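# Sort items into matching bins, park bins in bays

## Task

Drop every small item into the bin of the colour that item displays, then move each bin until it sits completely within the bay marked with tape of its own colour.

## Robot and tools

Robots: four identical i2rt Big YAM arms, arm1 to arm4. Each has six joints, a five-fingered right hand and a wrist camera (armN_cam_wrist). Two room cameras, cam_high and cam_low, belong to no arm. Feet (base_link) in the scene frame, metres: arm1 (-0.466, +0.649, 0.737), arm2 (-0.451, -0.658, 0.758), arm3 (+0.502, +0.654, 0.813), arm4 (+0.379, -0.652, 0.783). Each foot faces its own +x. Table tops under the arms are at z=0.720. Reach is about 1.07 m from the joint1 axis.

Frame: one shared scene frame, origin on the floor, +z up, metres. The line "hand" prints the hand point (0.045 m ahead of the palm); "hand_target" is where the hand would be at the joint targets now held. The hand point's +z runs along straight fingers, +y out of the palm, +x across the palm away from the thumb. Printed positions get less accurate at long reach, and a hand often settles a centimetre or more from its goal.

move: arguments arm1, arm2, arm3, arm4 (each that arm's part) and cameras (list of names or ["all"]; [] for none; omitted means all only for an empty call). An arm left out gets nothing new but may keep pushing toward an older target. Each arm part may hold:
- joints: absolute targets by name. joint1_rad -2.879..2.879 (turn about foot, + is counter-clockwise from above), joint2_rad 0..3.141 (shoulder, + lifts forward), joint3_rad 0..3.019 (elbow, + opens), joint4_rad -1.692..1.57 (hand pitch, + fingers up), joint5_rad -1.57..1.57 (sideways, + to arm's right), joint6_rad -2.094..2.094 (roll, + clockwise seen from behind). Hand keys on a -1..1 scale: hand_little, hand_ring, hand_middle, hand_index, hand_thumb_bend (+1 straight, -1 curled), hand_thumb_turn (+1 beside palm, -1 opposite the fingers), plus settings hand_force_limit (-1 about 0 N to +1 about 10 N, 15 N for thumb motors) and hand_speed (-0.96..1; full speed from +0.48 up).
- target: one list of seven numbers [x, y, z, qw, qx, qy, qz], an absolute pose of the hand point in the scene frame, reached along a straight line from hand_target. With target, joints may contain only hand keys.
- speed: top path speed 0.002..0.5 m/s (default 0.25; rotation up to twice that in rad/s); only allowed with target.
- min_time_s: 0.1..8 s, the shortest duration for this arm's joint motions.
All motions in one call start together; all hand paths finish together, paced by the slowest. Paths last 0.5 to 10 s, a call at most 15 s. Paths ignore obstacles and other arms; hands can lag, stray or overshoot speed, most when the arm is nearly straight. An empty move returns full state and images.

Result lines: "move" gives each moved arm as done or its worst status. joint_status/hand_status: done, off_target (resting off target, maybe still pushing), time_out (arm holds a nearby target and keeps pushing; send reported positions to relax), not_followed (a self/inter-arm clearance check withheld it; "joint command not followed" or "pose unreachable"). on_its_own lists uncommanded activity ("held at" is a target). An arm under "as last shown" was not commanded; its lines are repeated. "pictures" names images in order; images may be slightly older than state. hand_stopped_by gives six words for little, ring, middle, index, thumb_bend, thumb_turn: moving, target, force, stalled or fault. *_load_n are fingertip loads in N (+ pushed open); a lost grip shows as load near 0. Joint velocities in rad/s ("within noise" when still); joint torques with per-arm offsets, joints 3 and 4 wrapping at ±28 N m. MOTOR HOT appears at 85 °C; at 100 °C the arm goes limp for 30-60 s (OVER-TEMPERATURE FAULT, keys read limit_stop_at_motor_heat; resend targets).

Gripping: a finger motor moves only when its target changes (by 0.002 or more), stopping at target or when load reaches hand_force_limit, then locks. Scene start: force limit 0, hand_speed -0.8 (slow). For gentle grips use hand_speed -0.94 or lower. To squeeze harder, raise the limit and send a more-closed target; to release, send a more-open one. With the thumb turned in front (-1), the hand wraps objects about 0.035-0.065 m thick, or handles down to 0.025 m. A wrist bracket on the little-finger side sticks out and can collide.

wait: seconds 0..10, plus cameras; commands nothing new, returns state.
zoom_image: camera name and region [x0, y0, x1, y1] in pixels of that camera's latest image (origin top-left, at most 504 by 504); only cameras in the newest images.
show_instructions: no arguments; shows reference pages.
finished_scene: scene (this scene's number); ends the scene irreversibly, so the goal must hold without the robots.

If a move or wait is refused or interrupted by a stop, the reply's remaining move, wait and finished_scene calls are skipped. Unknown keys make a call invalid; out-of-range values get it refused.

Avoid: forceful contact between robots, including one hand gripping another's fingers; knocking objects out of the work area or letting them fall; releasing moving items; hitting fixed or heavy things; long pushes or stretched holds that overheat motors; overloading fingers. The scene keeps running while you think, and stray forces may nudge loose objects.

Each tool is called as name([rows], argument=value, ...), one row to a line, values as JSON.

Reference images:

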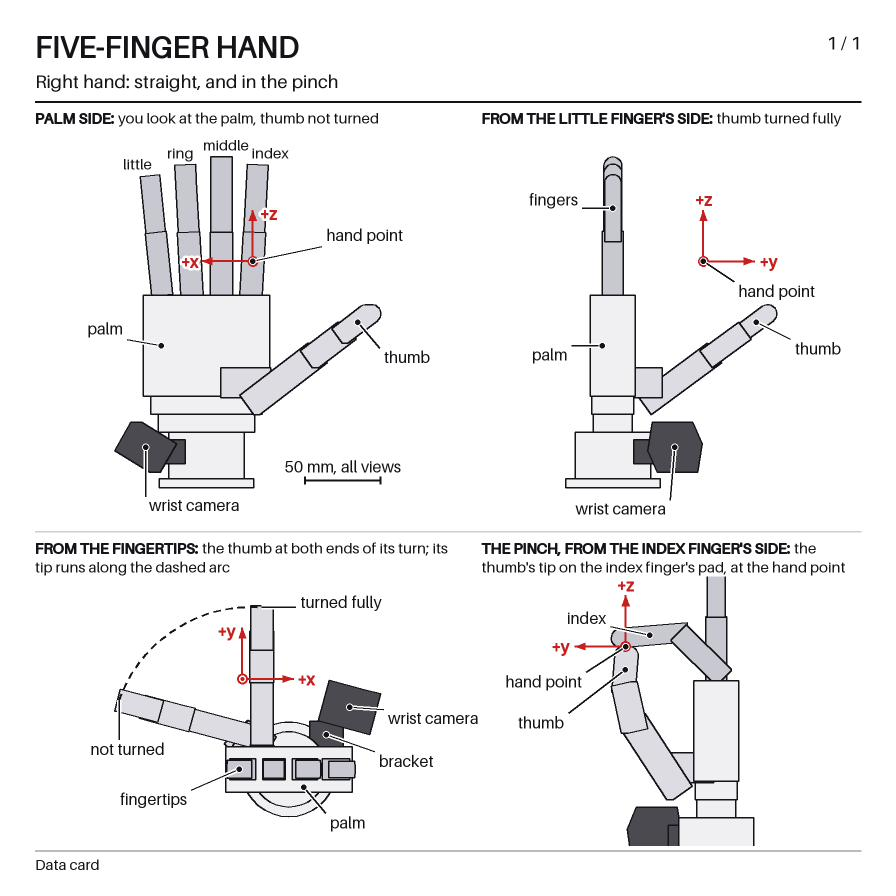

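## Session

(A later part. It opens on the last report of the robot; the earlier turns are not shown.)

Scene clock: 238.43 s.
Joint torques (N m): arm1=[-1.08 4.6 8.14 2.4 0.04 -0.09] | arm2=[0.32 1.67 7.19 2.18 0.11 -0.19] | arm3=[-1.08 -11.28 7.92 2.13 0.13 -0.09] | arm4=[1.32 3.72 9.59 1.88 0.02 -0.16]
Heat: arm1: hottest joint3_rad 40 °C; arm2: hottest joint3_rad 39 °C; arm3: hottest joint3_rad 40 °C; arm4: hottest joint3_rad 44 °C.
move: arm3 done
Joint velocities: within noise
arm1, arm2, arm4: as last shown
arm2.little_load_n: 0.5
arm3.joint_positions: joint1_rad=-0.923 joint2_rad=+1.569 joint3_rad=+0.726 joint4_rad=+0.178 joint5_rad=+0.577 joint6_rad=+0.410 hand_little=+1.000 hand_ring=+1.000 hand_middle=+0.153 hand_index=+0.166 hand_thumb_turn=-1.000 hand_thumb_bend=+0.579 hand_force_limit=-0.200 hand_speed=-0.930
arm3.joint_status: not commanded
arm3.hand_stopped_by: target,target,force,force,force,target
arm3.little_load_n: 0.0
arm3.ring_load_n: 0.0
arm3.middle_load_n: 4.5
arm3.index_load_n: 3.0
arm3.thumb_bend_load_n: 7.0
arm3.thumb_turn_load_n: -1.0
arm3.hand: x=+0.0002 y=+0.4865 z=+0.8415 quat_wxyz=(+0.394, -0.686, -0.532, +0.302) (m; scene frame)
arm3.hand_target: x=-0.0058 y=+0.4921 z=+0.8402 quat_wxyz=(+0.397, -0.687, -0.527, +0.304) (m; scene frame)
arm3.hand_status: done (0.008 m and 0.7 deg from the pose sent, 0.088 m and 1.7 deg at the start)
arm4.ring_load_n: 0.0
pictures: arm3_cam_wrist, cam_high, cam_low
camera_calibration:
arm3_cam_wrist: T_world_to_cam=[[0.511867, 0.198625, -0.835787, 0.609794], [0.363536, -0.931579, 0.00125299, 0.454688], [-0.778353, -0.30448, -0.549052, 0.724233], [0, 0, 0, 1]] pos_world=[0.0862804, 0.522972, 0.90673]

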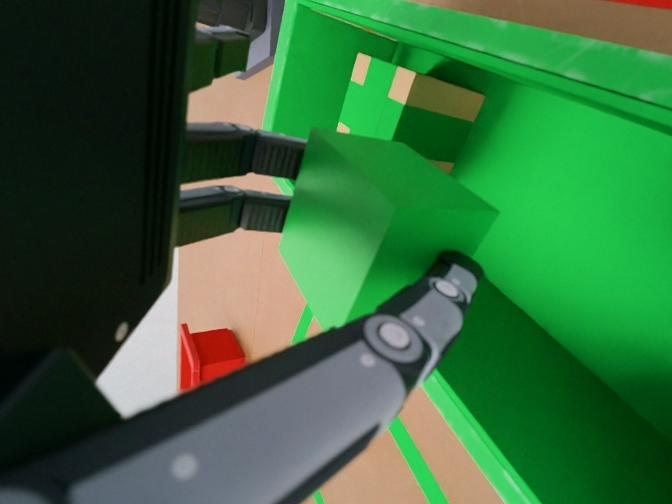

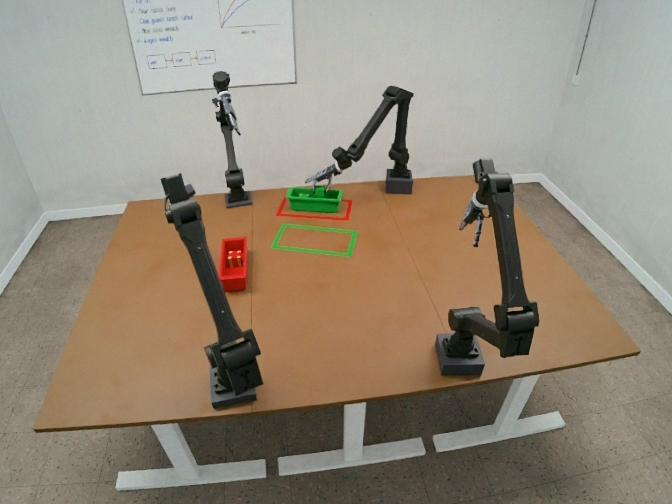

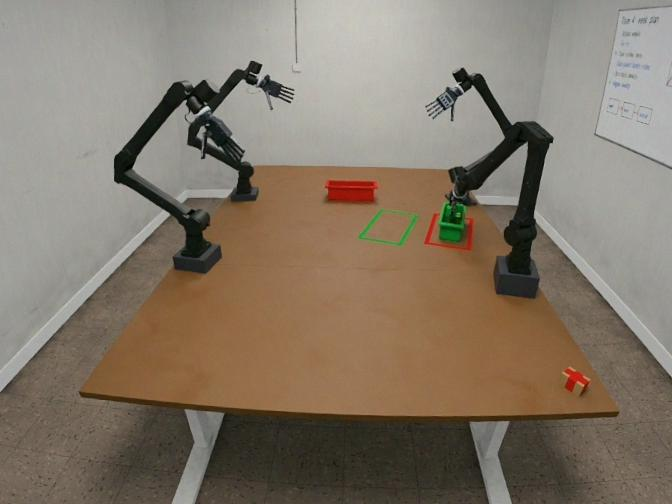

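move(arm3={"target":[-0.004,0.496,0.762,0.3967,-0.6870,-0.5272,0.3044],"speed":0.12}, cameras=["arm3_cam_wrist","cam_high","cam_low"])

zoom_image(camera="cam_high", region=[260, 150, 380, 240])

zoom_image(camera="cam_low", region=[400, 160, 520, 250])

Scene clock: 252.00 s.
Joint torques (N m): arm1=[-1.2 3.6 8.39 2.3 0.03 -0.05] | arm2=[0.21 1.49 7.3 2.13 0.08 -0.17] | arm3=[-1.03 -9.93 5.65 1.54 -0.07 0.05] | arm4=[1.55 3.66 9.59 1.87 0.03 -0.13]
Heat: arm1: hottest joint3_rad 41 °C; arm2: hottest joint3_rad 39 °C; arm3: hottest joint2_rad 38 °C; arm4: hottest joint3_rad 44 °C.
move: arm3 off_target
Joint velocities: within noise
arm1, arm2, arm4: as last shown
arm2.little_load_n: 0.0
arm3.joint_positions: joint1_rad=-0.927 joint2_rad=+1.749 joint3_rad=+0.686 joint4_rad=+0.451 joint5_rad=+0.579 joint6_rad=+0.396 hand_little=+1.000 hand_ring=+1.000 hand_middle=+0.153 hand_index=+0.166 hand_thumb_turn=-1.000 hand_thumb_bend=+0.579 hand_force_limit=-0.200 hand_speed=-0.930
arm3.joint_status: not commanded
arm3.hand_stopped_by: target,target,force,force,force,target
arm3.little_load_n: 0.0
arm3.ring_load_n: 0.0
arm3.middle_load_n: 4.0
arm3.index_load_n: 3.0
arm3.thumb_bend_load_n: 7.0
arm3.thumb_turn_load_n: -1.0
arm3.hand: x=-0.0084 y=+0.4868 z=+0.7845 quat_wxyz=(+0.402, -0.680, -0.522, +0.321) (m; scene frame)
arm3.hand_target: x=-0.0029 y=+0.4961 z=+0.7629 quat_wxyz=(+0.397, -0.687, -0.527, +0.304) (m; scene frame)
arm3.hand_status: off_target (0.025 m and 2.2 deg from the pose sent, 0.080 m and 0.8 deg at the start)
pictures: arm3_cam_wrist, cam_high, cam_low
camera_calibration:
arm3_cam_wrist: T_world_to_cam=[[0.472884, 0.191057, -0.860162, 0.58894], [0.364998, -0.930988, -0.00612723, 0.463709], [-0.801971, -0.31106, -0.509985, 0.65865], [0, 0, 0, 1]] pos_world=[0.0804649, 0.524065, 0.845327]

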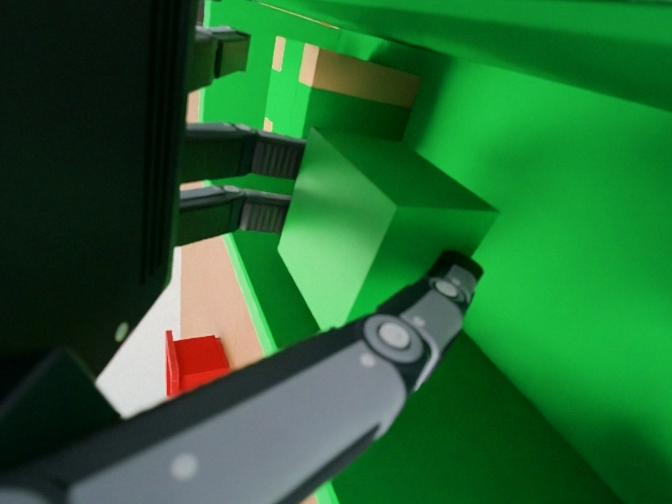

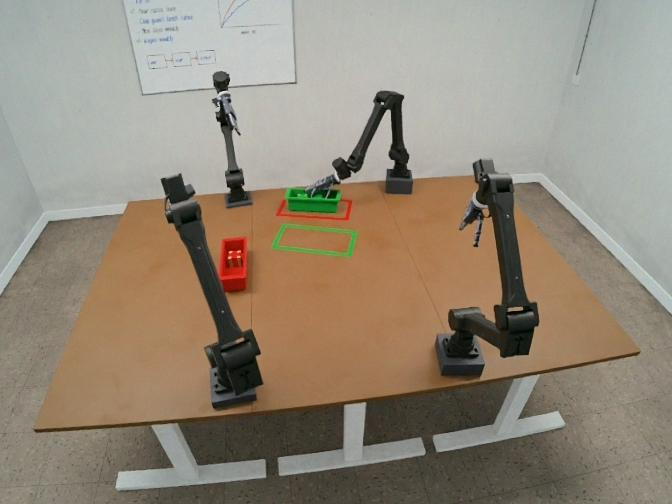

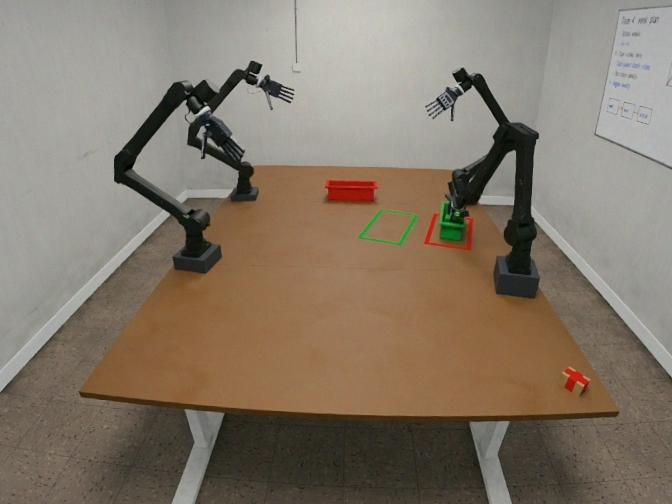

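Scaled by 4.200.

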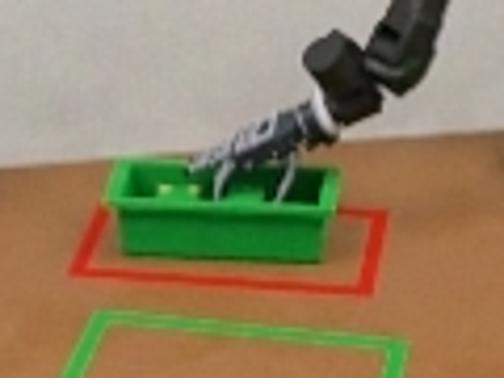

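Scaled by 4.200.

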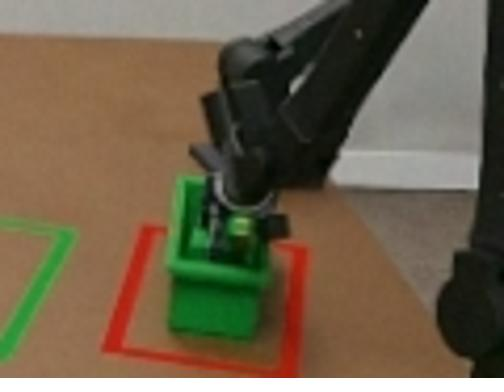

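move(arm3={"target":[-0.004,0.490,0.81,0.4550,-0.6498,-0.4986,0.3492],"speed":0.12})

move(arm3={"target":[-0.002,0.494,0.752,0.4550,-0.6498,-0.4986,0.3492],"speed":0.1}, cameras=["arm3_cam_wrist","cam_high","cam_low"])

zoom_image(camera="cam_high", region=[260, 150, 380, 240])

Scene clock: 277.03 s.
Joint torques (N m): arm1=[-1.73 4.25 8.31 2.43 0.07 -0.05] | arm2=[0.26 1.2 7.28 2.21 0.06 -0.2] | arm3=[1.55 -13.57 5.55 2.25 0.36 -0.07] | arm4=[1.61 3.66 9.51 1.84 0.01 -0.11]
Heat: arm1: hottest joint3_rad 41 °C; arm2: hottest joint3_rad 39 °C; arm3: hottest joint2_rad 38 °C; arm4: hottest joint3_rad 44 °C.
move: arm3 off_target
Joint velocities: within noise
arm1, arm2, arm4: as last shown
arm3.joint_positions: joint1_rad=-0.904 joint2_rad=+1.734 joint3_rad=+0.624 joint4_rad=+0.611 joint5_rad=+0.671 joint6_rad=+0.324 hand_little=+1.000 hand_ring=+1.000 hand_middle=+0.153 hand_index=+0.166 hand_thumb_turn=-1.000 hand_thumb_bend=+0.579 hand_force_limit=-0.200 hand_speed=-0.930
arm3.joint_status: not commanded
arm3.hand_stopped_by: target,target,force,force,force,target
arm3.little_load_n: 0.0
arm3.ring_load_n: 0.0
arm3.middle_load_n: 4.5
arm3.index_load_n: 3.0
arm3.thumb_bend_load_n: 7.0
arm3.thumb_turn_load_n: -1.5
arm3.hand: x=-0.0035 y=+0.4976 z=+0.8019 quat_wxyz=(+0.453, -0.657, -0.501, +0.337) (m; scene frame)
arm3.hand_target: x=-0.0041 y=+0.4901 z=+0.8101 quat_wxyz=(+0.455, -0.650, -0.498, +0.349) (m; scene frame)
arm3.hand_status: off_target (0.011 m and 1.7 deg from the pose sent, 0.026 m and 8.2 deg at the start)
pictures: none

Scene clock: 278.33 s.
Joint torques (N m): arm1=[-1.49 4.72 8.32 2.33 0.05 -0.07] | arm2=[0.38 1.49 7.3 2.09 0.08 -0.2] | arm3=[1.03 -10.17 4.59 1.62 -0.02 0.06] | arm4=[2.14 3.72 9.74 1.91 0.03 -0.16]
Heat: arm1: hottest joint3_rad 41 °C; arm2: hottest joint3_rad 39 °C; arm3: hottest joint2_rad 38 °C; arm4: hottest joint3_rad 44 °C.
move: arm3 off_target
Joint velocities: within noise
arm1, arm2, arm4: as last shown
arm3.joint_positions: joint1_rad=-0.903 joint2_rad=+1.875 joint3_rad=+0.612 joint4_rad=+0.831 joint5_rad=+0.677 joint6_rad=+0.310 hand_little=+1.000 hand_ring=+1.000 hand_middle=+0.153 hand_index=+0.166 hand_thumb_turn=-1.000 hand_thumb_bend=+0.579 hand_force_limit=-0.200 hand_speed=-0.930
arm3.joint_status: not commanded
arm3.hand_stopped_by: target,target,force,force,force,target
arm3.little_load_n: 0.5
arm3.ring_load_n: 0.0
arm3.middle_load_n: 4.5
arm3.index_load_n: 3.0
arm3.thumb_bend_load_n: 7.0
arm3.thumb_turn_load_n: -1.0
arm3.hand: x=-0.0084 y=+0.4970 z=+0.7714 quat_wxyz=(+0.462, -0.650, -0.486, +0.359) (m; scene frame)
arm3.hand_target: x=-0.0014 y=+0.4945 z=+0.7526 quat_wxyz=(+0.455, -0.650, -0.499, +0.349) (m; scene frame)
arm3.hand_status: off_target (0.021 m and 1.9 deg from the pose sent, 0.050 m and 1.7 deg at the start)
pictures: arm3_cam_wrist, cam_high, cam_low
camera_calibration:
arm3_cam_wrist: T_world_to_cam=[[0.333328, 0.219444, -0.916917, 0.604219], [0.332383, -0.937446, -0.103525, 0.551136], [-0.882278, -0.27026, -0.385417, 0.538216], [0, 0, 0, 1]] pos_world=[0.0902644, 0.529526, 0.818512]

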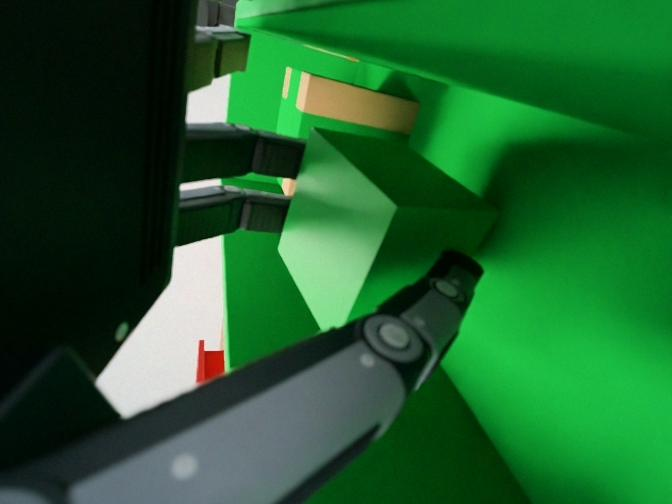

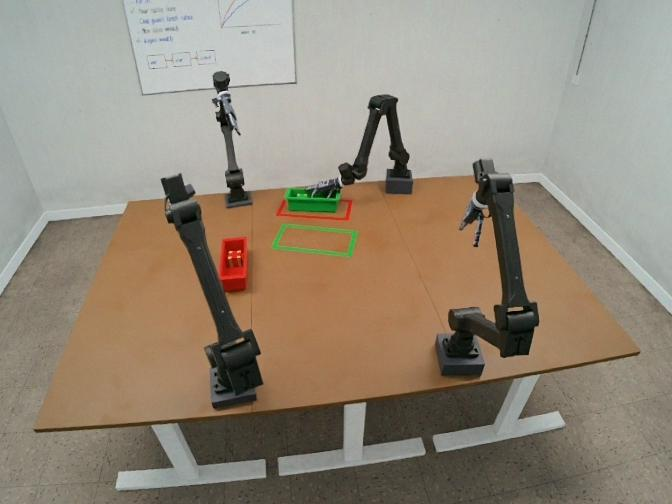

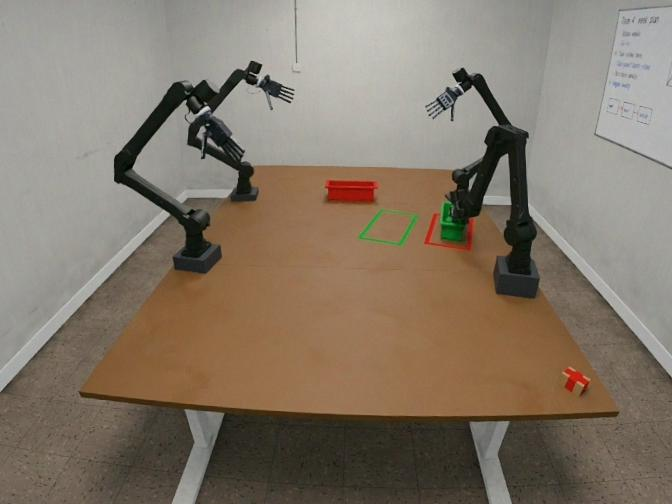

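Scaled by 4.200.

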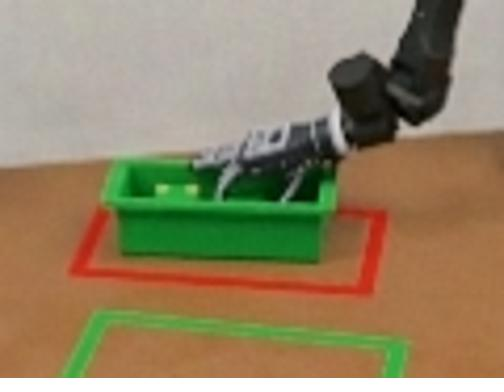

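move(arm3={"target":[-0.004,0.484,0.795,0.4550,-0.6498,-0.4986,0.3492],"speed":0.12})

move(arm3={"target":[-0.002,0.476,0.745,0.4550,-0.6498,-0.4986,0.3492],"speed":0.1}, cameras=["arm3_cam_wrist","cam_high","cam_low"])

zoom_image(camera="cam_high", region=[260, 150, 380, 240])

zoom_image(camera="cam_low", region=[400, 160, 520, 250])

Scene clock: 293.80 s.
Joint torques (N m): arm1=[-2.37 2.96 8.62 2.19 0.04 -0.07] | arm2=[0.32 1.79 7.3 2.18 0.1 -0.2] | arm3=[1.55 -13.45 6.64 1.07 0.36 0.04] | arm4=[1.73 4.25 9.52 1.81 0.04 -0.15]
Heat: arm1: hottest joint3_rad 41 °C; arm2: hottest joint3_rad 39 °C; arm3: hottest joint2_rad 38 °C; arm4: hottest joint3_rad 44 °C.
move: arm3 off_target
Joint velocities: within noise
arm1, arm2, arm4: as last shown
arm3.joint_positions: joint1_rad=-0.889 joint2_rad=+1.782 joint3_rad=+0.612 joint4_rad=+0.689 joint5_rad=+0.684 joint6_rad=+0.315 hand_little=+1.000 hand_ring=+1.000 hand_middle=+0.153 hand_index=+0.166 hand_thumb_turn=-1.000 hand_thumb_bend=+0.579 hand_force_limit=-0.200 hand_speed=-0.930
arm3.joint_status: not commanded
arm3.hand_stopped_by: target,target,force,force,force,target
arm3.little_load_n: 0.0
arm3.ring_load_n: 0.0
arm3.middle_load_n: 4.5
arm3.index_load_n: 3.0
arm3.thumb_bend_load_n: 7.0
arm3.thumb_turn_load_n: -1.0
arm3.hand: x=-0.0004 y=+0.4938 z=+0.7892 quat_wxyz=(+0.457, -0.651, -0.500, +0.342) (m; scene frame)
arm3.hand_target: x=-0.0039 y=+0.4840 z=+0.7952 quat_wxyz=(+0.455, -0.650, -0.499, +0.349) (m; scene frame)
arm3.hand_status: off_target (0.012 m and 0.9 deg from the pose sent, 0.027 m and 1.9 deg at the start)
arm4.index_load_n: -0.5
arm4.thumb_turn_load_n: 0.5
pictures: none

Scene clock: 295.00 s.
Joint torques (N m): arm1=[-1.79 4.07 8.39 2.25 0.02 -0.05] | arm2=[0.56 1.32 7.23 2.33 0.09 -0.19] | arm3=[1.73 -9.17 5.45 1.33 -0.23 0.16] | arm4=[1.61 3.78 9.62 1.83 0.01 -0.12]
Heat: arm1: hottest joint3_rad 41 °C; arm2: hottest joint3_rad 39 °C; arm3: hottest joint2_rad 38 °C; arm4: hottest joint3_rad 44 °C.
move: arm3 off_target
Joint velocities: within noise
arm1, arm2, arm4: as last shown
arm3.joint_positions: joint1_rad=-0.870 joint2_rad=+1.890 joint3_rad=+0.627 joint4_rad=+0.826 joint5_rad=+0.721 joint6_rad=+0.320 hand_little=+1.000 hand_ring=+1.000 hand_middle=+0.153 hand_index=+0.166 hand_thumb_turn=-1.000 hand_thumb_bend=+0.579 hand_force_limit=-0.200 hand_speed=-0.930
arm3.joint_status: not commanded
arm3.hand_stopped_by: target,target,force,force,force,target
arm3.little_load_n: 0.5
arm3.ring_load_n: 0.0
arm3.middle_load_n: 4.0
arm3.index_load_n: 3.0
arm3.thumb_bend_load_n: 7.0
arm3.thumb_turn_load_n: -1.0
arm3.hand: x=-0.0078 y=+0.4861 z=+0.7701 quat_wxyz=(+0.468, -0.649, -0.482, +0.357) (m; scene frame)
arm3.hand_target: x=-0.0007 y=+0.4769 z=+0.7460 quat_wxyz=(+0.455, -0.650, -0.499, +0.349) (m; scene frame)
arm3.hand_status: off_target (0.028 m and 2.5 deg from the pose sent, 0.048 m and 0.9 deg at the start)
arm4.index_load_n: 0.0
arm4.thumb_turn_load_n: 0.0
pictures: arm3_cam_wrist, cam_high, cam_low
camera_calibration:
arm3_cam_wrist: T_world_to_cam=[[0.328101, 0.223485, -0.917826, 0.603828], [0.322084, -0.939857, -0.113713, 0.549527], [-0.888038, -0.258307, -0.380349, 0.525406], [0, 0, 0, 1]] pos_world=[0.0914708, 0.517247, 0.816535]

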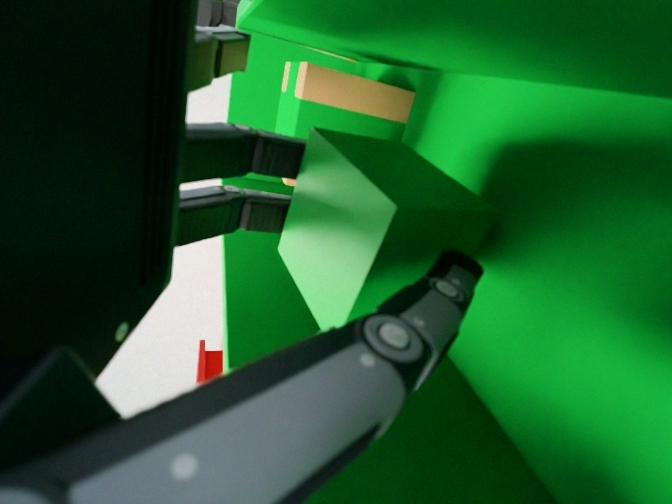

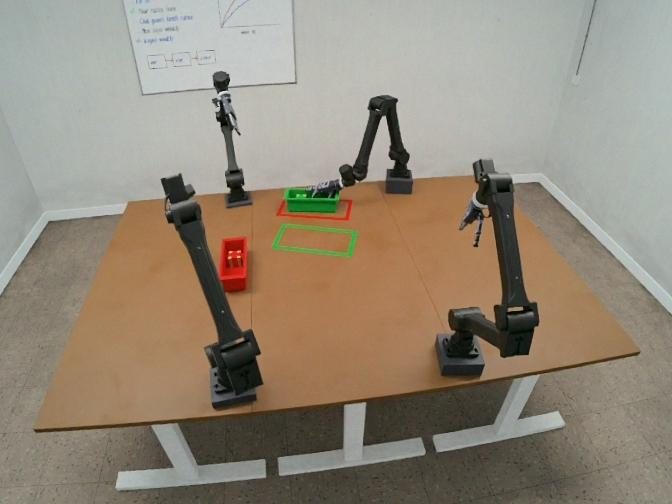

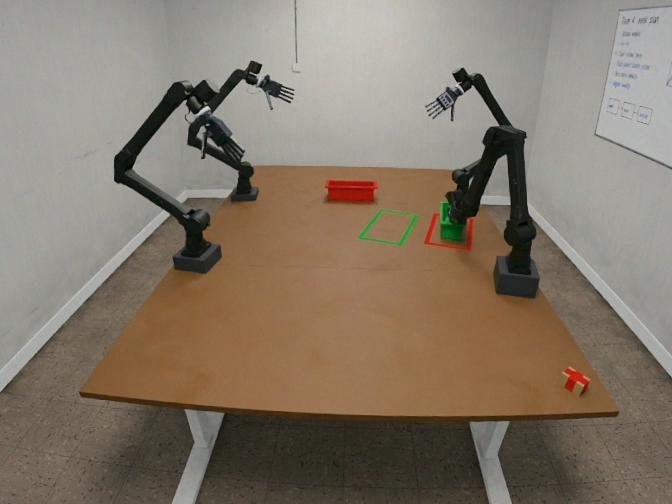

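Scaled by 4.200.

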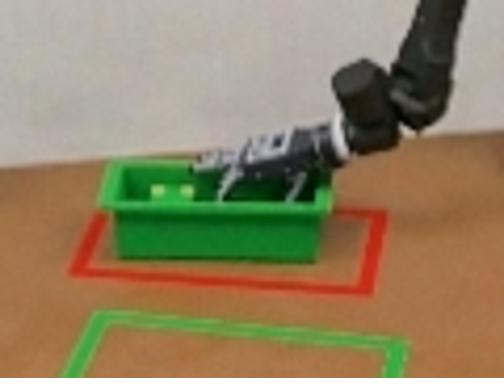

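Scaled by 4.200.

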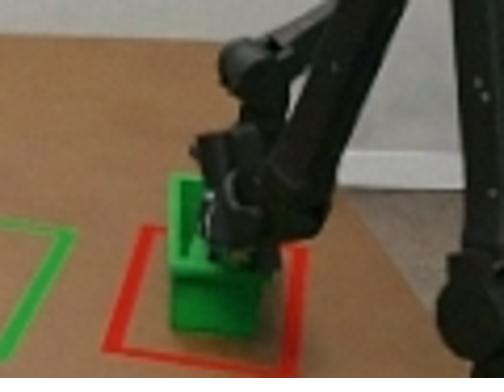

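move(arm3={"joints":{"hand_speed":-0.85,"hand_index":0.5,"hand_middle":0.5,"hand_thumb_bend":0.8}}, cameras=["arm3_cam_wrist"])

Scene clock: 305.57 s.
Joint torques (N m): arm1=[-0.97 2.55 8.38 2.26 0.08 -0.02] | arm2=[0.21 1.26 7.2 2.19 0.11 -0.21] | arm3=[1.79 -9.52 5.46 1.22 -0.24 0.16] | arm4=[1.38 3.96 9.69 1.92 0.02 -0.12]
Heat: arm1: hottest joint3_rad 41 °C; arm2: hottest joint3_rad 39 °C; arm3: hottest joint2_rad 37 °C; arm4: hottest joint3_rad 44 °C.
move: arm3 done
Joint velocities: within noise
arm1, arm2, arm4: as last shown
arm3.joint_positions: joint1_rad=-0.870 joint2_rad=+1.890 joint3_rad=+0.627 joint4_rad=+0.827 joint5_rad=+0.721 joint6_rad=+0.320 hand_little=+1.000 hand_ring=+1.000 hand_middle=+0.500 hand_index=+0.500 hand_thumb_turn=-1.000 hand_thumb_bend=+0.800 hand_force_limit=-0.200 hand_speed=-0.850
arm3.joint_status: all done
arm3.hand_stopped_by: target,target,target,target,target,target
arm3.little_load_n: 0.5
arm3.ring_load_n: 0.0
arm3.middle_load_n: 0.0
arm3.index_load_n: 0.0
arm3.thumb_bend_load_n: 0.0
arm3.thumb_turn_load_n: 0.0
arm3.hand: x=-0.0079 y=+0.4861 z=+0.7700 quat_wxyz=(+0.468, -0.649, -0.482, +0.357) (m; scene frame)
arm3.hand_target: x=-0.0007 y=+0.4769 z=+0.7460 quat_wxyz=(+0.455, -0.650, -0.499, +0.349) (m; scene frame)
arm3.hand_status: not commanded
pictures: arm3_cam_wrist
camera_calibration:
arm3_cam_wrist: T_world_to_cam=[[0.327695, 0.223372, -0.917998, 0.604065], [0.322072, -0.93986, -0.113723, 0.549538], [-0.888192, -0.258395, -0.379929, 0.525123], [0, 0, 0, 1]] pos_world=[0.0914708, 0.517247, 0.816536]

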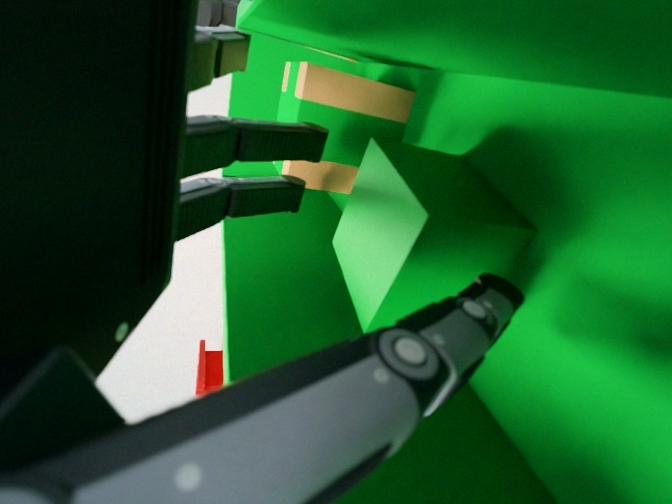

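move(arm3={"target":[-0.004,0.49,0.93,0.4550,-0.6498,-0.4986,0.3492],"speed":0.2,"joints":{"hand_speed":0.3,"hand_index":1,"hand_middle":1,"hand_thumb_bend":1}}, cameras=["cam_high"])

move(arm3={"joints":{"joint1_rad":1.72,"joint2_rad":1.45,"joint3_rad":0.98,"joint4_rad":0.0,"joint5_rad":0,"joint6_rad":0},"min_time_s":4}, cameras=["arm3_cam_wrist","cam_high","cam_low"])

zoom_image(camera="arm3_cam_wrist", region=[272, 0, 672, 400])

Scene clock: 317.40 s.
Joint torques (N m): arm1=[-1.61 4.19 8.5 2.22 0.05 -0.11] | arm2=[0.38 1.73 7.28 2.18 0.07 -0.2] | arm3=[-1.03 -9.88 11.55 0.88 0.08 -0.03] | arm4=[1.14 3.49 9.55 1.85 0.01 -0.18]
Heat: arm1: hottest joint3_rad 41 °C; arm2: hottest joint3_rad 39 °C; arm3: hottest joint2_rad 38 °C; arm4: hottest joint3_rad 44 °C.
move: arm3 off_target
Joint velocities: within noise
arm1.joint_positions: joint1_rad=-0.025 joint2_rad=+0.626 joint3_rad=+1.488 joint4_rad=-1.495 joint5_rad=-0.173 joint6_rad=-1.273 hand_little=+1.000 hand_ring=+1.000 hand_middle=+1.000 hand_index=+1.000 hand_thumb_turn=+1.000 hand_thumb_bend=+1.000 hand_force_limit=+0.000 hand_speed=-0.800
arm1.joint_status: not commanded
arm1.hand_stopped_by: target,target,target,target,target,target
arm1.little_load_n: 0.0
arm1.ring_load_n: 0.0
arm1.middle_load_n: 0.0
arm1.index_load_n: 0.0
arm1.thumb_bend_load_n: 0.0
arm1.thumb_turn_load_n: 0.0
arm1.hand: x=-0.4600 y=+0.4550 z=+1.2354 quat_wxyz=(+0.181, +0.598, -0.657, +0.422) (m; scene frame)
arm1.hand_target: x=-0.4603 y=+0.4566 z=+1.2436 quat_wxyz=(+0.187, +0.595, -0.653, +0.430) (m; scene frame)
arm1.hand_status: not commanded
arm2.joint_positions: joint1_rad=+0.270 joint2_rad=+0.629 joint3_rad=+1.396 joint4_rad=-1.226 joint5_rad=+0.015 joint6_rad=-1.595 hand_little=+1.000 hand_ring=+1.000 hand_middle=+1.000 hand_index=+1.000 hand_thumb_turn=+1.000 hand_thumb_bend=+1.000 hand_force_limit=+0.000 hand_speed=-0.800
arm2.joint_status: not commanded
arm2.hand_stopped_by: target,target,target,target,target,target
arm2.little_load_n: 0.0
arm2.ring_load_n: 0.0
arm2.middle_load_n: 0.0
arm2.index_load_n: 0.0
arm2.thumb_bend_load_n: 0.0
arm2.thumb_turn_load_n: 0.0
arm2.hand: x=-0.4924 y=-0.4007 z=+1.2889 quat_wxyz=(-0.428, +0.467, +0.708, +0.313) (m; scene frame)
arm2.hand_target: x=-0.4917 y=-0.4028 z=+1.2982 quat_wxyz=(-0.436, +0.464, +0.703, +0.317) (m; scene frame)
arm2.hand_status: not commanded
arm3.joint_positions: joint1_rad=-0.879 joint2_rad=+1.391 joint3_rad=+0.677 joint4_rad=+0.236 joint5_rad=+0.676 joint6_rad=+0.315 hand_little=+1.000 hand_ring=+1.000 hand_middle=+1.000 hand_index=+1.000 hand_thumb_turn=-1.000 hand_thumb_bend=+1.000 hand_force_limit=-0.200 hand_speed=+0.300
arm3.joint_status: all done
arm3.hand_stopped_by: target,target,target,target,target,target
arm3.little_load_n: 0.0
arm3.ring_load_n: 0.0
arm3.middle_load_n: 0.0
arm3.index_load_n: 0.0
arm3.thumb_bend_load_n: 0.0
arm3.thumb_turn_load_n: 0.0
arm3.hand: x=+0.0082 y=+0.4885 z=+0.9197 quat_wxyz=(+0.453, -0.647, -0.505, +0.347) (m; scene frame)
arm3.hand_target: x=-0.0035 y=+0.4902 z=+0.9301 quat_wxyz=(+0.455, -0.650, -0.499, +0.349) (m; scene frame)
arm3.hand_status: off_target (0.016 m and 0.9 deg from the pose sent, 0.160 m and 2.6 deg at the start)
arm4.joint_positions: joint1_rad=+0.107 joint2_rad=+0.615 joint3_rad=+1.339 joint4_rad=-1.622 joint5_rad=+0.064 joint6_rad=-1.148 hand_little=+1.000 hand_ring=+1.000 hand_middle=+1.000 hand_index=+1.000 hand_thumb_turn=+1.000 hand_thumb_bend=+1.000 hand_force_limit=+0.000 hand_speed=-0.800
arm4.joint_status: not commanded
arm4.hand_stopped_by: target,target,target,target,target,target
arm4.little_load_n: 0.0
arm4.ring_load_n: 0.0
arm4.middle_load_n: 0.0
arm4.index_load_n: 0.0
arm4.thumb_bend_load_n: 0.0
arm4.thumb_turn_load_n: 0.0
arm4.hand: x=+0.4431 y=-0.4930 z=+1.1995 quat_wxyz=(-0.254, +0.812, +0.481, +0.211) (m; scene frame)
arm4.hand_target: x=+0.4431 y=-0.4933 z=+1.2063 quat_wxyz=(-0.261, +0.810, +0.479, +0.216) (m; scene frame)
arm4.hand_status: not commanded
pictures: cam_high

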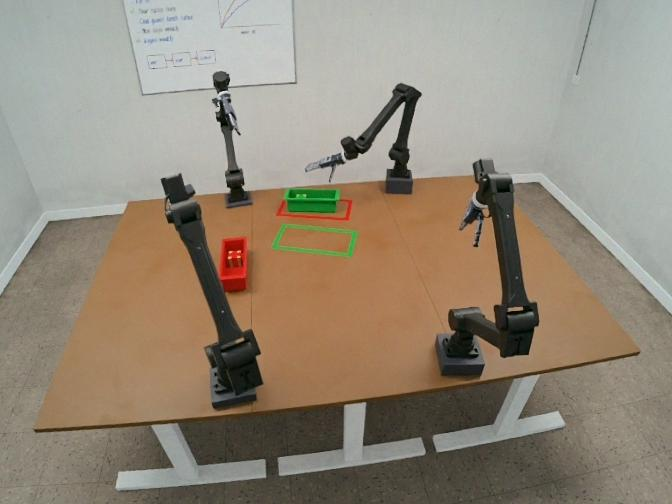

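Scene clock: 321.90 s.
Joint torques (N m): arm1=[-1.14 4.07 8.49 2.25 0.01 -0.05] | arm2=[0.85 1.38 7.28 2.21 0.1 -0.18] | arm3=[0.97 -10.93 13.52 0.96 -0.1 -0.07] | arm4=[1.44 3.96 9.78 1.87 0.01 -0.15]
Heat: arm1: hottest joint3_rad 41 °C; arm2: hottest joint3_rad 39 °C; arm3: hottest joint2_rad 38 °C; arm4: hottest joint3_rad 44 °C.
move: arm3 done
Joint velocities: within noise
arm1, arm2, arm4: as last shown
arm3.joint_positions: joint1_rad=+1.715 joint2_rad=+1.428 joint3_rad=+0.939 joint4_rad=+0.016 joint5_rad=+0.002 joint6_rad=+0.009 hand_little=+1.000 hand_ring=+1.000 hand_middle=+1.000 hand_index=+1.000 hand_thumb_turn=-1.000 hand_thumb_bend=+1.000 hand_force_limit=-0.200 hand_speed=+0.300
arm3.joint_status: all done
arm3.hand_stopped_by: target,target,target,target,target,target
arm3.little_load_n: 0.0
arm3.ring_load_n: 0.0
arm3.middle_load_n: 0.0
arm3.index_load_n: 0.0
arm3.thumb_bend_load_n: 0.0
arm3.thumb_turn_load_n: 0.0
arm3.hand: x=+1.0881 y=+0.6462 z=+0.9677 quat_wxyz=(-0.359, +0.580, -0.629, +0.373) (m; scene frame)
arm3.hand_target: x=+1.1004 y=+0.6479 z=+0.9740 quat_wxyz=(-0.360, +0.584, -0.624, +0.374) (m; scene frame)
arm3.hand_status: not commanded
pictures: arm3_cam_wrist, cam_high, cam_low
camera_calibration:
arm3_cam_wrist: T_world_to_cam=[[-0.423158, -0.272906, -0.863979, 1.47595], [-0.527502, 0.849496, -0.00997216, 0.0373362], [0.736668, 0.451531, -0.503429, -0.492257], [0, 0, 0, 1]] pos_world=[1.00688, 0.593347, 1.02775]

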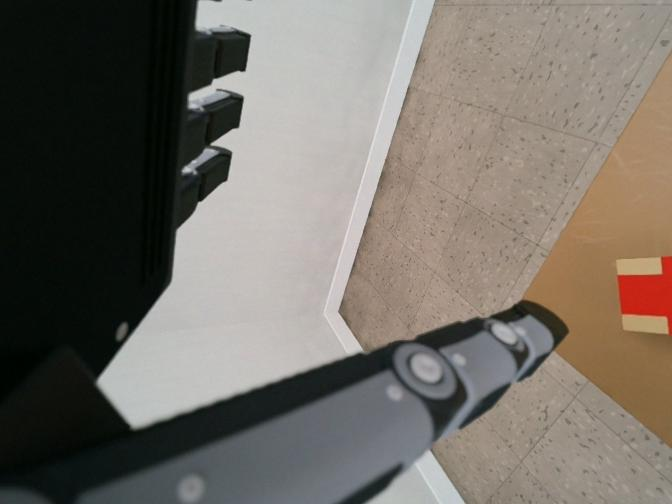

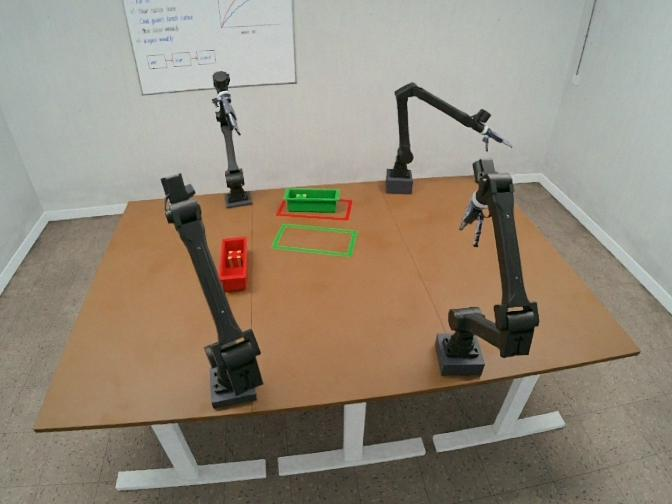

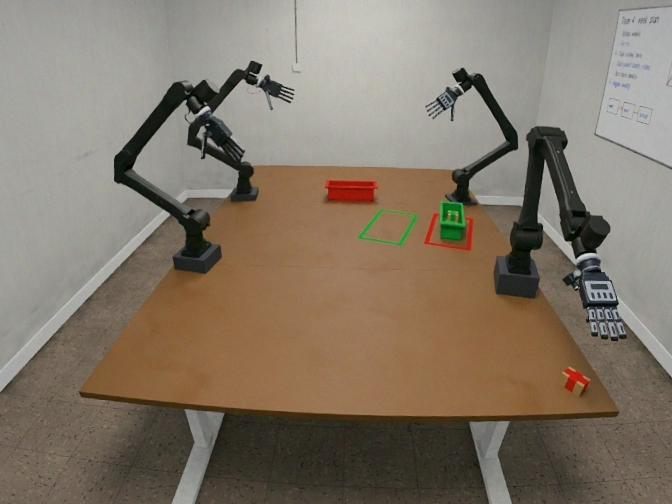

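Scaled by 1.260.

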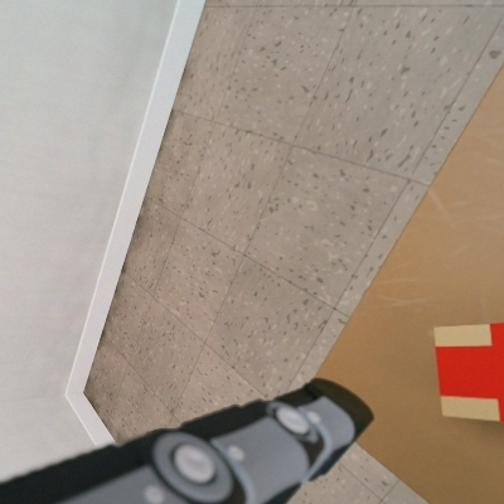

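move(arm3={"target":[1.04,0.645,0.89,0.2706,-0.6533,0.6533,-0.2706],"speed":0.2}, cameras=["arm3_cam_wrist"])

zoom_image(camera="arm3_cam_wrist", region=[352, 100, 672, 420])

Scene clock: 329.03 s.
Joint torques (N m): arm1=[-0.67 3.72 8.32 2.44 0.02 -0.07] | arm2=[0.26 1.61 7.25 2.07 0.06 -0.19] | arm3=[-0.73 -11.46 10.59 0.73 -0.18 -0.08] | arm4=[1.38 4.07 9.61 1.84 0.03 -0.16]
Heat: arm1: hottest joint3_rad 41 °C; arm2: hottest joint3_rad 39 °C; arm3: hottest joint2_rad 38 °C; arm4: hottest joint3_rad 44 °C.
move: arm3 done
Joint velocities: within noise
arm1, arm2, arm4: as last shown
arm2.ring_load_n: 0.5
arm3.joint_positions: joint1_rad=+1.710 joint2_rad=+1.482 joint3_rad=+0.939 joint4_rad=-0.213 joint5_rad=-0.048 joint6_rad=-0.058 hand_little=+1.000 hand_ring=+1.000 hand_middle=+1.000 hand_index=+1.000 hand_thumb_turn=-1.000 hand_thumb_bend=+1.000 hand_force_limit=-0.200 hand_speed=+0.300
arm3.joint_status: not commanded
arm3.hand_stopped_by: target,target,target,target,target,target
arm3.little_load_n: 0.0
arm3.ring_load_n: 0.0
arm3.middle_load_n: 0.0
arm3.index_load_n: 0.0
arm3.thumb_bend_load_n: 0.0
arm3.thumb_turn_load_n: 0.5
arm3.hand: x=+1.0387 y=+0.6528 z=+0.8964 quat_wxyz=(-0.279, +0.652, -0.649, +0.276) (m; scene frame)
arm3.hand_target: x=+1.0398 y=+0.6450 z=+0.8901 quat_wxyz=(-0.271, +0.653, -0.653, +0.271) (m; scene frame)
arm3.hand_status: done (0.010 m and 1.3 deg from the pose sent, 0.091 m and 17.9 deg at the start)
arm4.thumb_turn_load_n: 0.5
pictures: arm3_cam_wrist
camera_calibration:
arm3_cam_wrist: T_world_to_cam=[[-0.623802, -0.319079, -0.713485, 1.49889], [-0.573453, 0.807114, 0.140421, -0.0545218], [0.531059, 0.496745, -0.686456, -0.146648], [0, 0, 0, 1]] pos_world=[0.981622, 0.595115, 0.976421]

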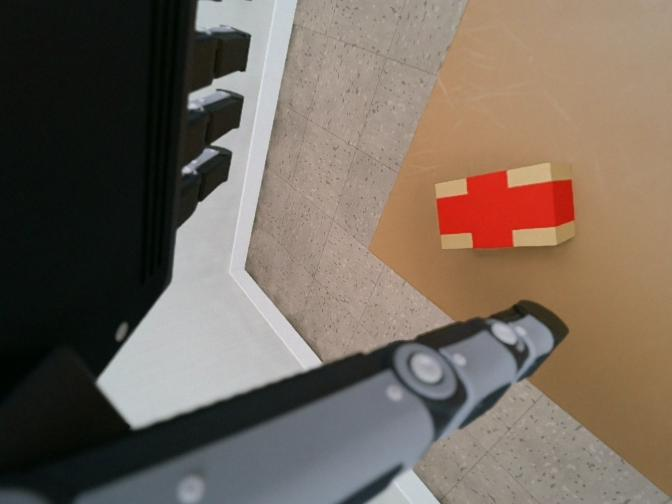

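Scaled by 1.575.

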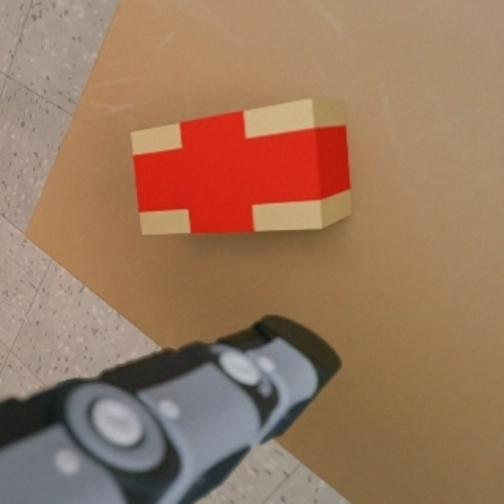

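move(arm3={"target":[1.062,0.662,0.86,0.1612,-0.2791,0.8199,-0.4734],"speed":0.2}, cameras=["arm3_cam_wrist","cam_low"])

zoom_image(camera="arm3_cam_wrist", region=[272, 50, 672, 450])

Scene clock: 347.07 s.
Joint torques (N m): arm1=[-2.37 4.48 8.31 2.39 0.02 -0.04] | arm2=[0.85 1.38 7.32 2.15 0.08 -0.16] | arm3=[1.79 -11.99 11.25 0.42 0.59 0.09] | arm4=[1.38 4.01 9.72 1.94 0.02 -0.14]
Heat: arm1: hottest joint3_rad 41 °C; arm2: hottest joint3_rad 39 °C; arm3: hottest joint2_rad 37 °C; arm4: hottest joint3_rad 45 °C.
move: arm3 off_target
Joint velocities: within noise
arm1, arm2, arm4: as last shown
arm2.ring_load_n: 0.0
arm3.joint_positions: joint1_rad=+1.986 joint2_rad=+1.631 joint3_rad=+0.927 joint4_rad=-0.216 joint5_rad=+0.911 joint6_rad=+0.799 hand_little=+1.000 hand_ring=+1.000 hand_middle=+1.000 hand_index=+1.000 hand_thumb_turn=-1.000 hand_thumb_bend=+1.000 hand_force_limit=-0.200 hand_speed=+0.300
arm3.joint_status: not commanded
arm3.hand_stopped_by: target,target,target,target,target,target
arm3.little_load_n: 0.0
arm3.ring_load_n: 0.0
arm3.middle_load_n: 0.0
arm3.index_load_n: -0.5
arm3.thumb_bend_load_n: 0.0
arm3.thumb_turn_load_n: 0.0
arm3.hand: x=+1.0503 y=+0.6526 z=+0.8589 quat_wxyz=(-0.158, +0.277, -0.821, +0.474) (m; scene frame)
arm3.hand_target: x=+1.0615 y=+0.6620 z=+0.8601 quat_wxyz=(-0.162, +0.279, -0.820, +0.473) (m; scene frame)
arm3.hand_status: off_target (0.015 m and 0.4 deg from the pose sent, 0.044 m and 54.4 deg at the start)
arm4.thumb_turn_load_n: 0.0
pictures: arm3_cam_wrist, cam_low
camera_calibration:
arm3_cam_wrist: T_world_to_cam=[[-0.520042, 0.156478, -0.839685, 1.16848], [0.291816, 0.956471, -0.00248865, -0.925927], [0.802745, -0.246328, -0.543068, -0.102017], [0, 0, 0, 1]] pos_world=[0.959752, 0.677652, 0.923448]

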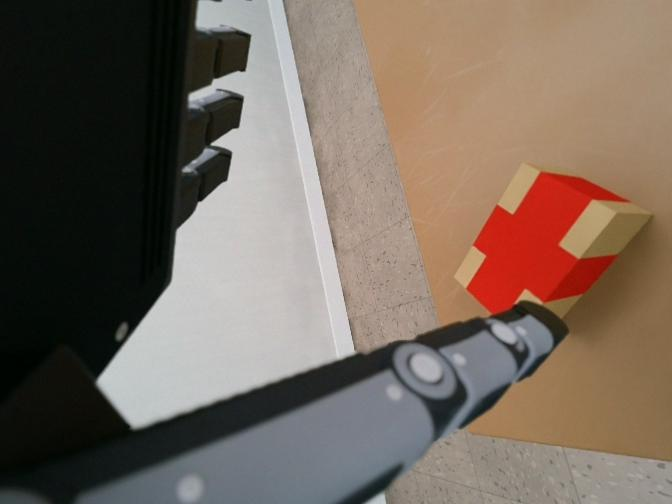

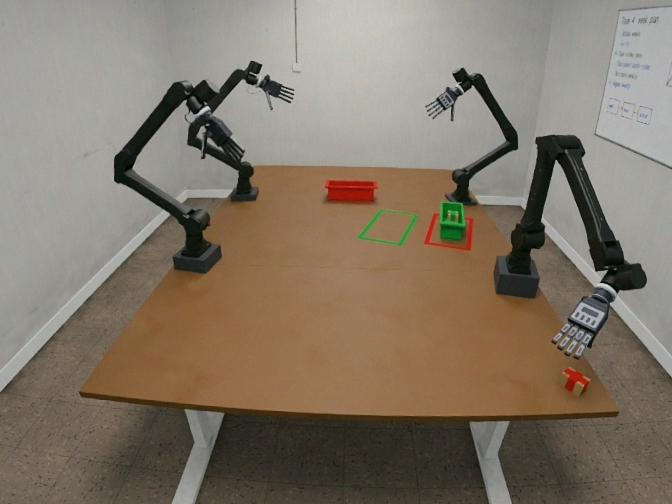

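Scaled by 1.260.

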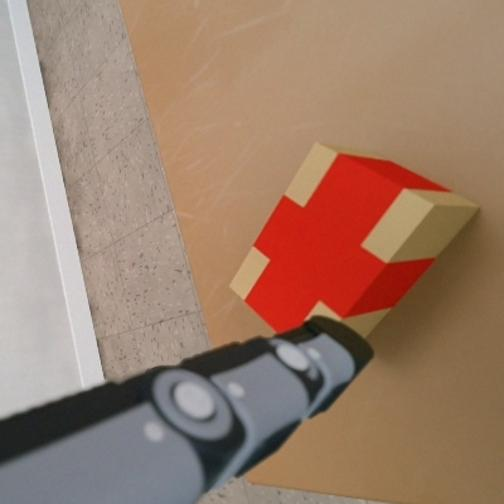

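move(arm3={"target":[1.075,0.665,0.80,0.1612,-0.2791,0.8199,-0.4734],"speed":0.12}, cameras=["arm3_cam_wrist"])

zoom_image(camera="arm3_cam_wrist", region=[272, 50, 672, 450])

Scene clock: 363.03 s.
Joint torques (N m): arm1=[-0.85 3.84 8.09 2.33 0.01 -0.09] | arm2=[0.67 1.67 7.34 2.17 0.09 -0.17] | arm3=[1.73 -13.86 9.91 1.42 0.55 0.04] | arm4=[1.2 3.72 9.57 1.8 0.01 -0.18]
Heat: arm1: hottest joint3_rad 41 °C; arm2: hottest joint3_rad 39 °C; arm3: hottest joint2_rad 37 °C; arm4: hottest joint3_rad 45 °C.
move: arm3 off_target
Joint velocities: within noise
arm1, arm2, arm4: as last shown
arm3.joint_positions: joint1_rad=+1.986 joint2_rad=+1.782 joint3_rad=+0.928 joint4_rad=-0.099 joint5_rad=+0.911 joint6_rad=+0.802 hand_little=+1.000 hand_ring=+1.000 hand_middle=+1.000 hand_index=+1.000 hand_thumb_turn=-1.000 hand_thumb_bend=+1.000 hand_force_limit=-0.200 hand_speed=+0.300
arm3.joint_status: not commanded
arm3.hand_stopped_by: target,target,target,target,target,target
arm3.little_load_n: 0.0
arm3.ring_load_n: 0.0
arm3.middle_load_n: 0.0
arm3.index_load_n: 0.0
arm3.thumb_bend_load_n: 0.0
arm3.thumb_turn_load_n: 0.0
arm3.hand: x=+1.0579 y=+0.6549 z=+0.7960 quat_wxyz=(-0.144, +0.284, -0.822, +0.472) (m; scene frame)
arm3.hand_target: x=+1.0742 y=+0.6650 z=+0.8003 quat_wxyz=(-0.161, +0.279, -0.820, +0.473) (m; scene frame)
arm3.hand_status: off_target (0.020 m and 2.0 deg from the pose sent, 0.065 m and 0.4 deg at the start)
pictures: arm3_cam_wrist
camera_calibration:
arm3_cam_wrist: T_world_to_cam=[[-0.545193, 0.152159, -0.824386, 1.13644], [0.292788, 0.956023, -0.0171752, -0.919637], [0.785519, -0.250734, -0.565768, -0.102609], [0, 0, 0, 1]] pos_world=[0.969438, 0.680548, 0.863015]

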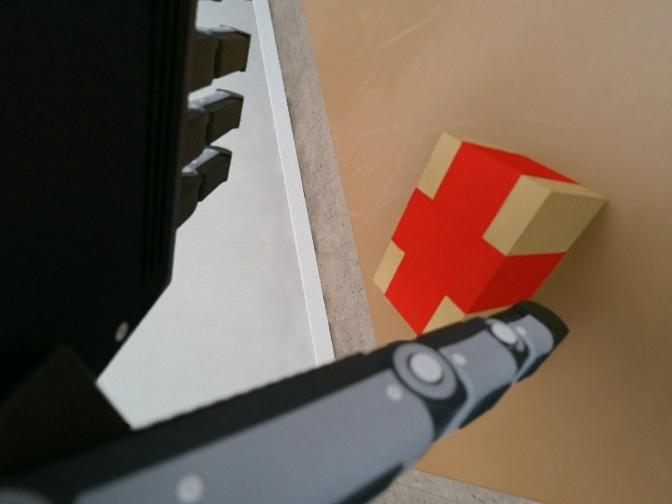

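Scaled by 1.260.

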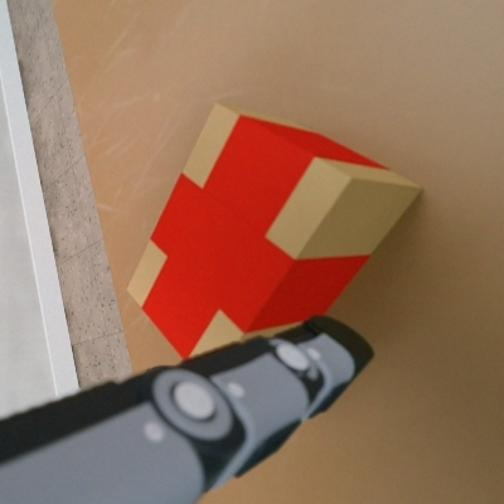

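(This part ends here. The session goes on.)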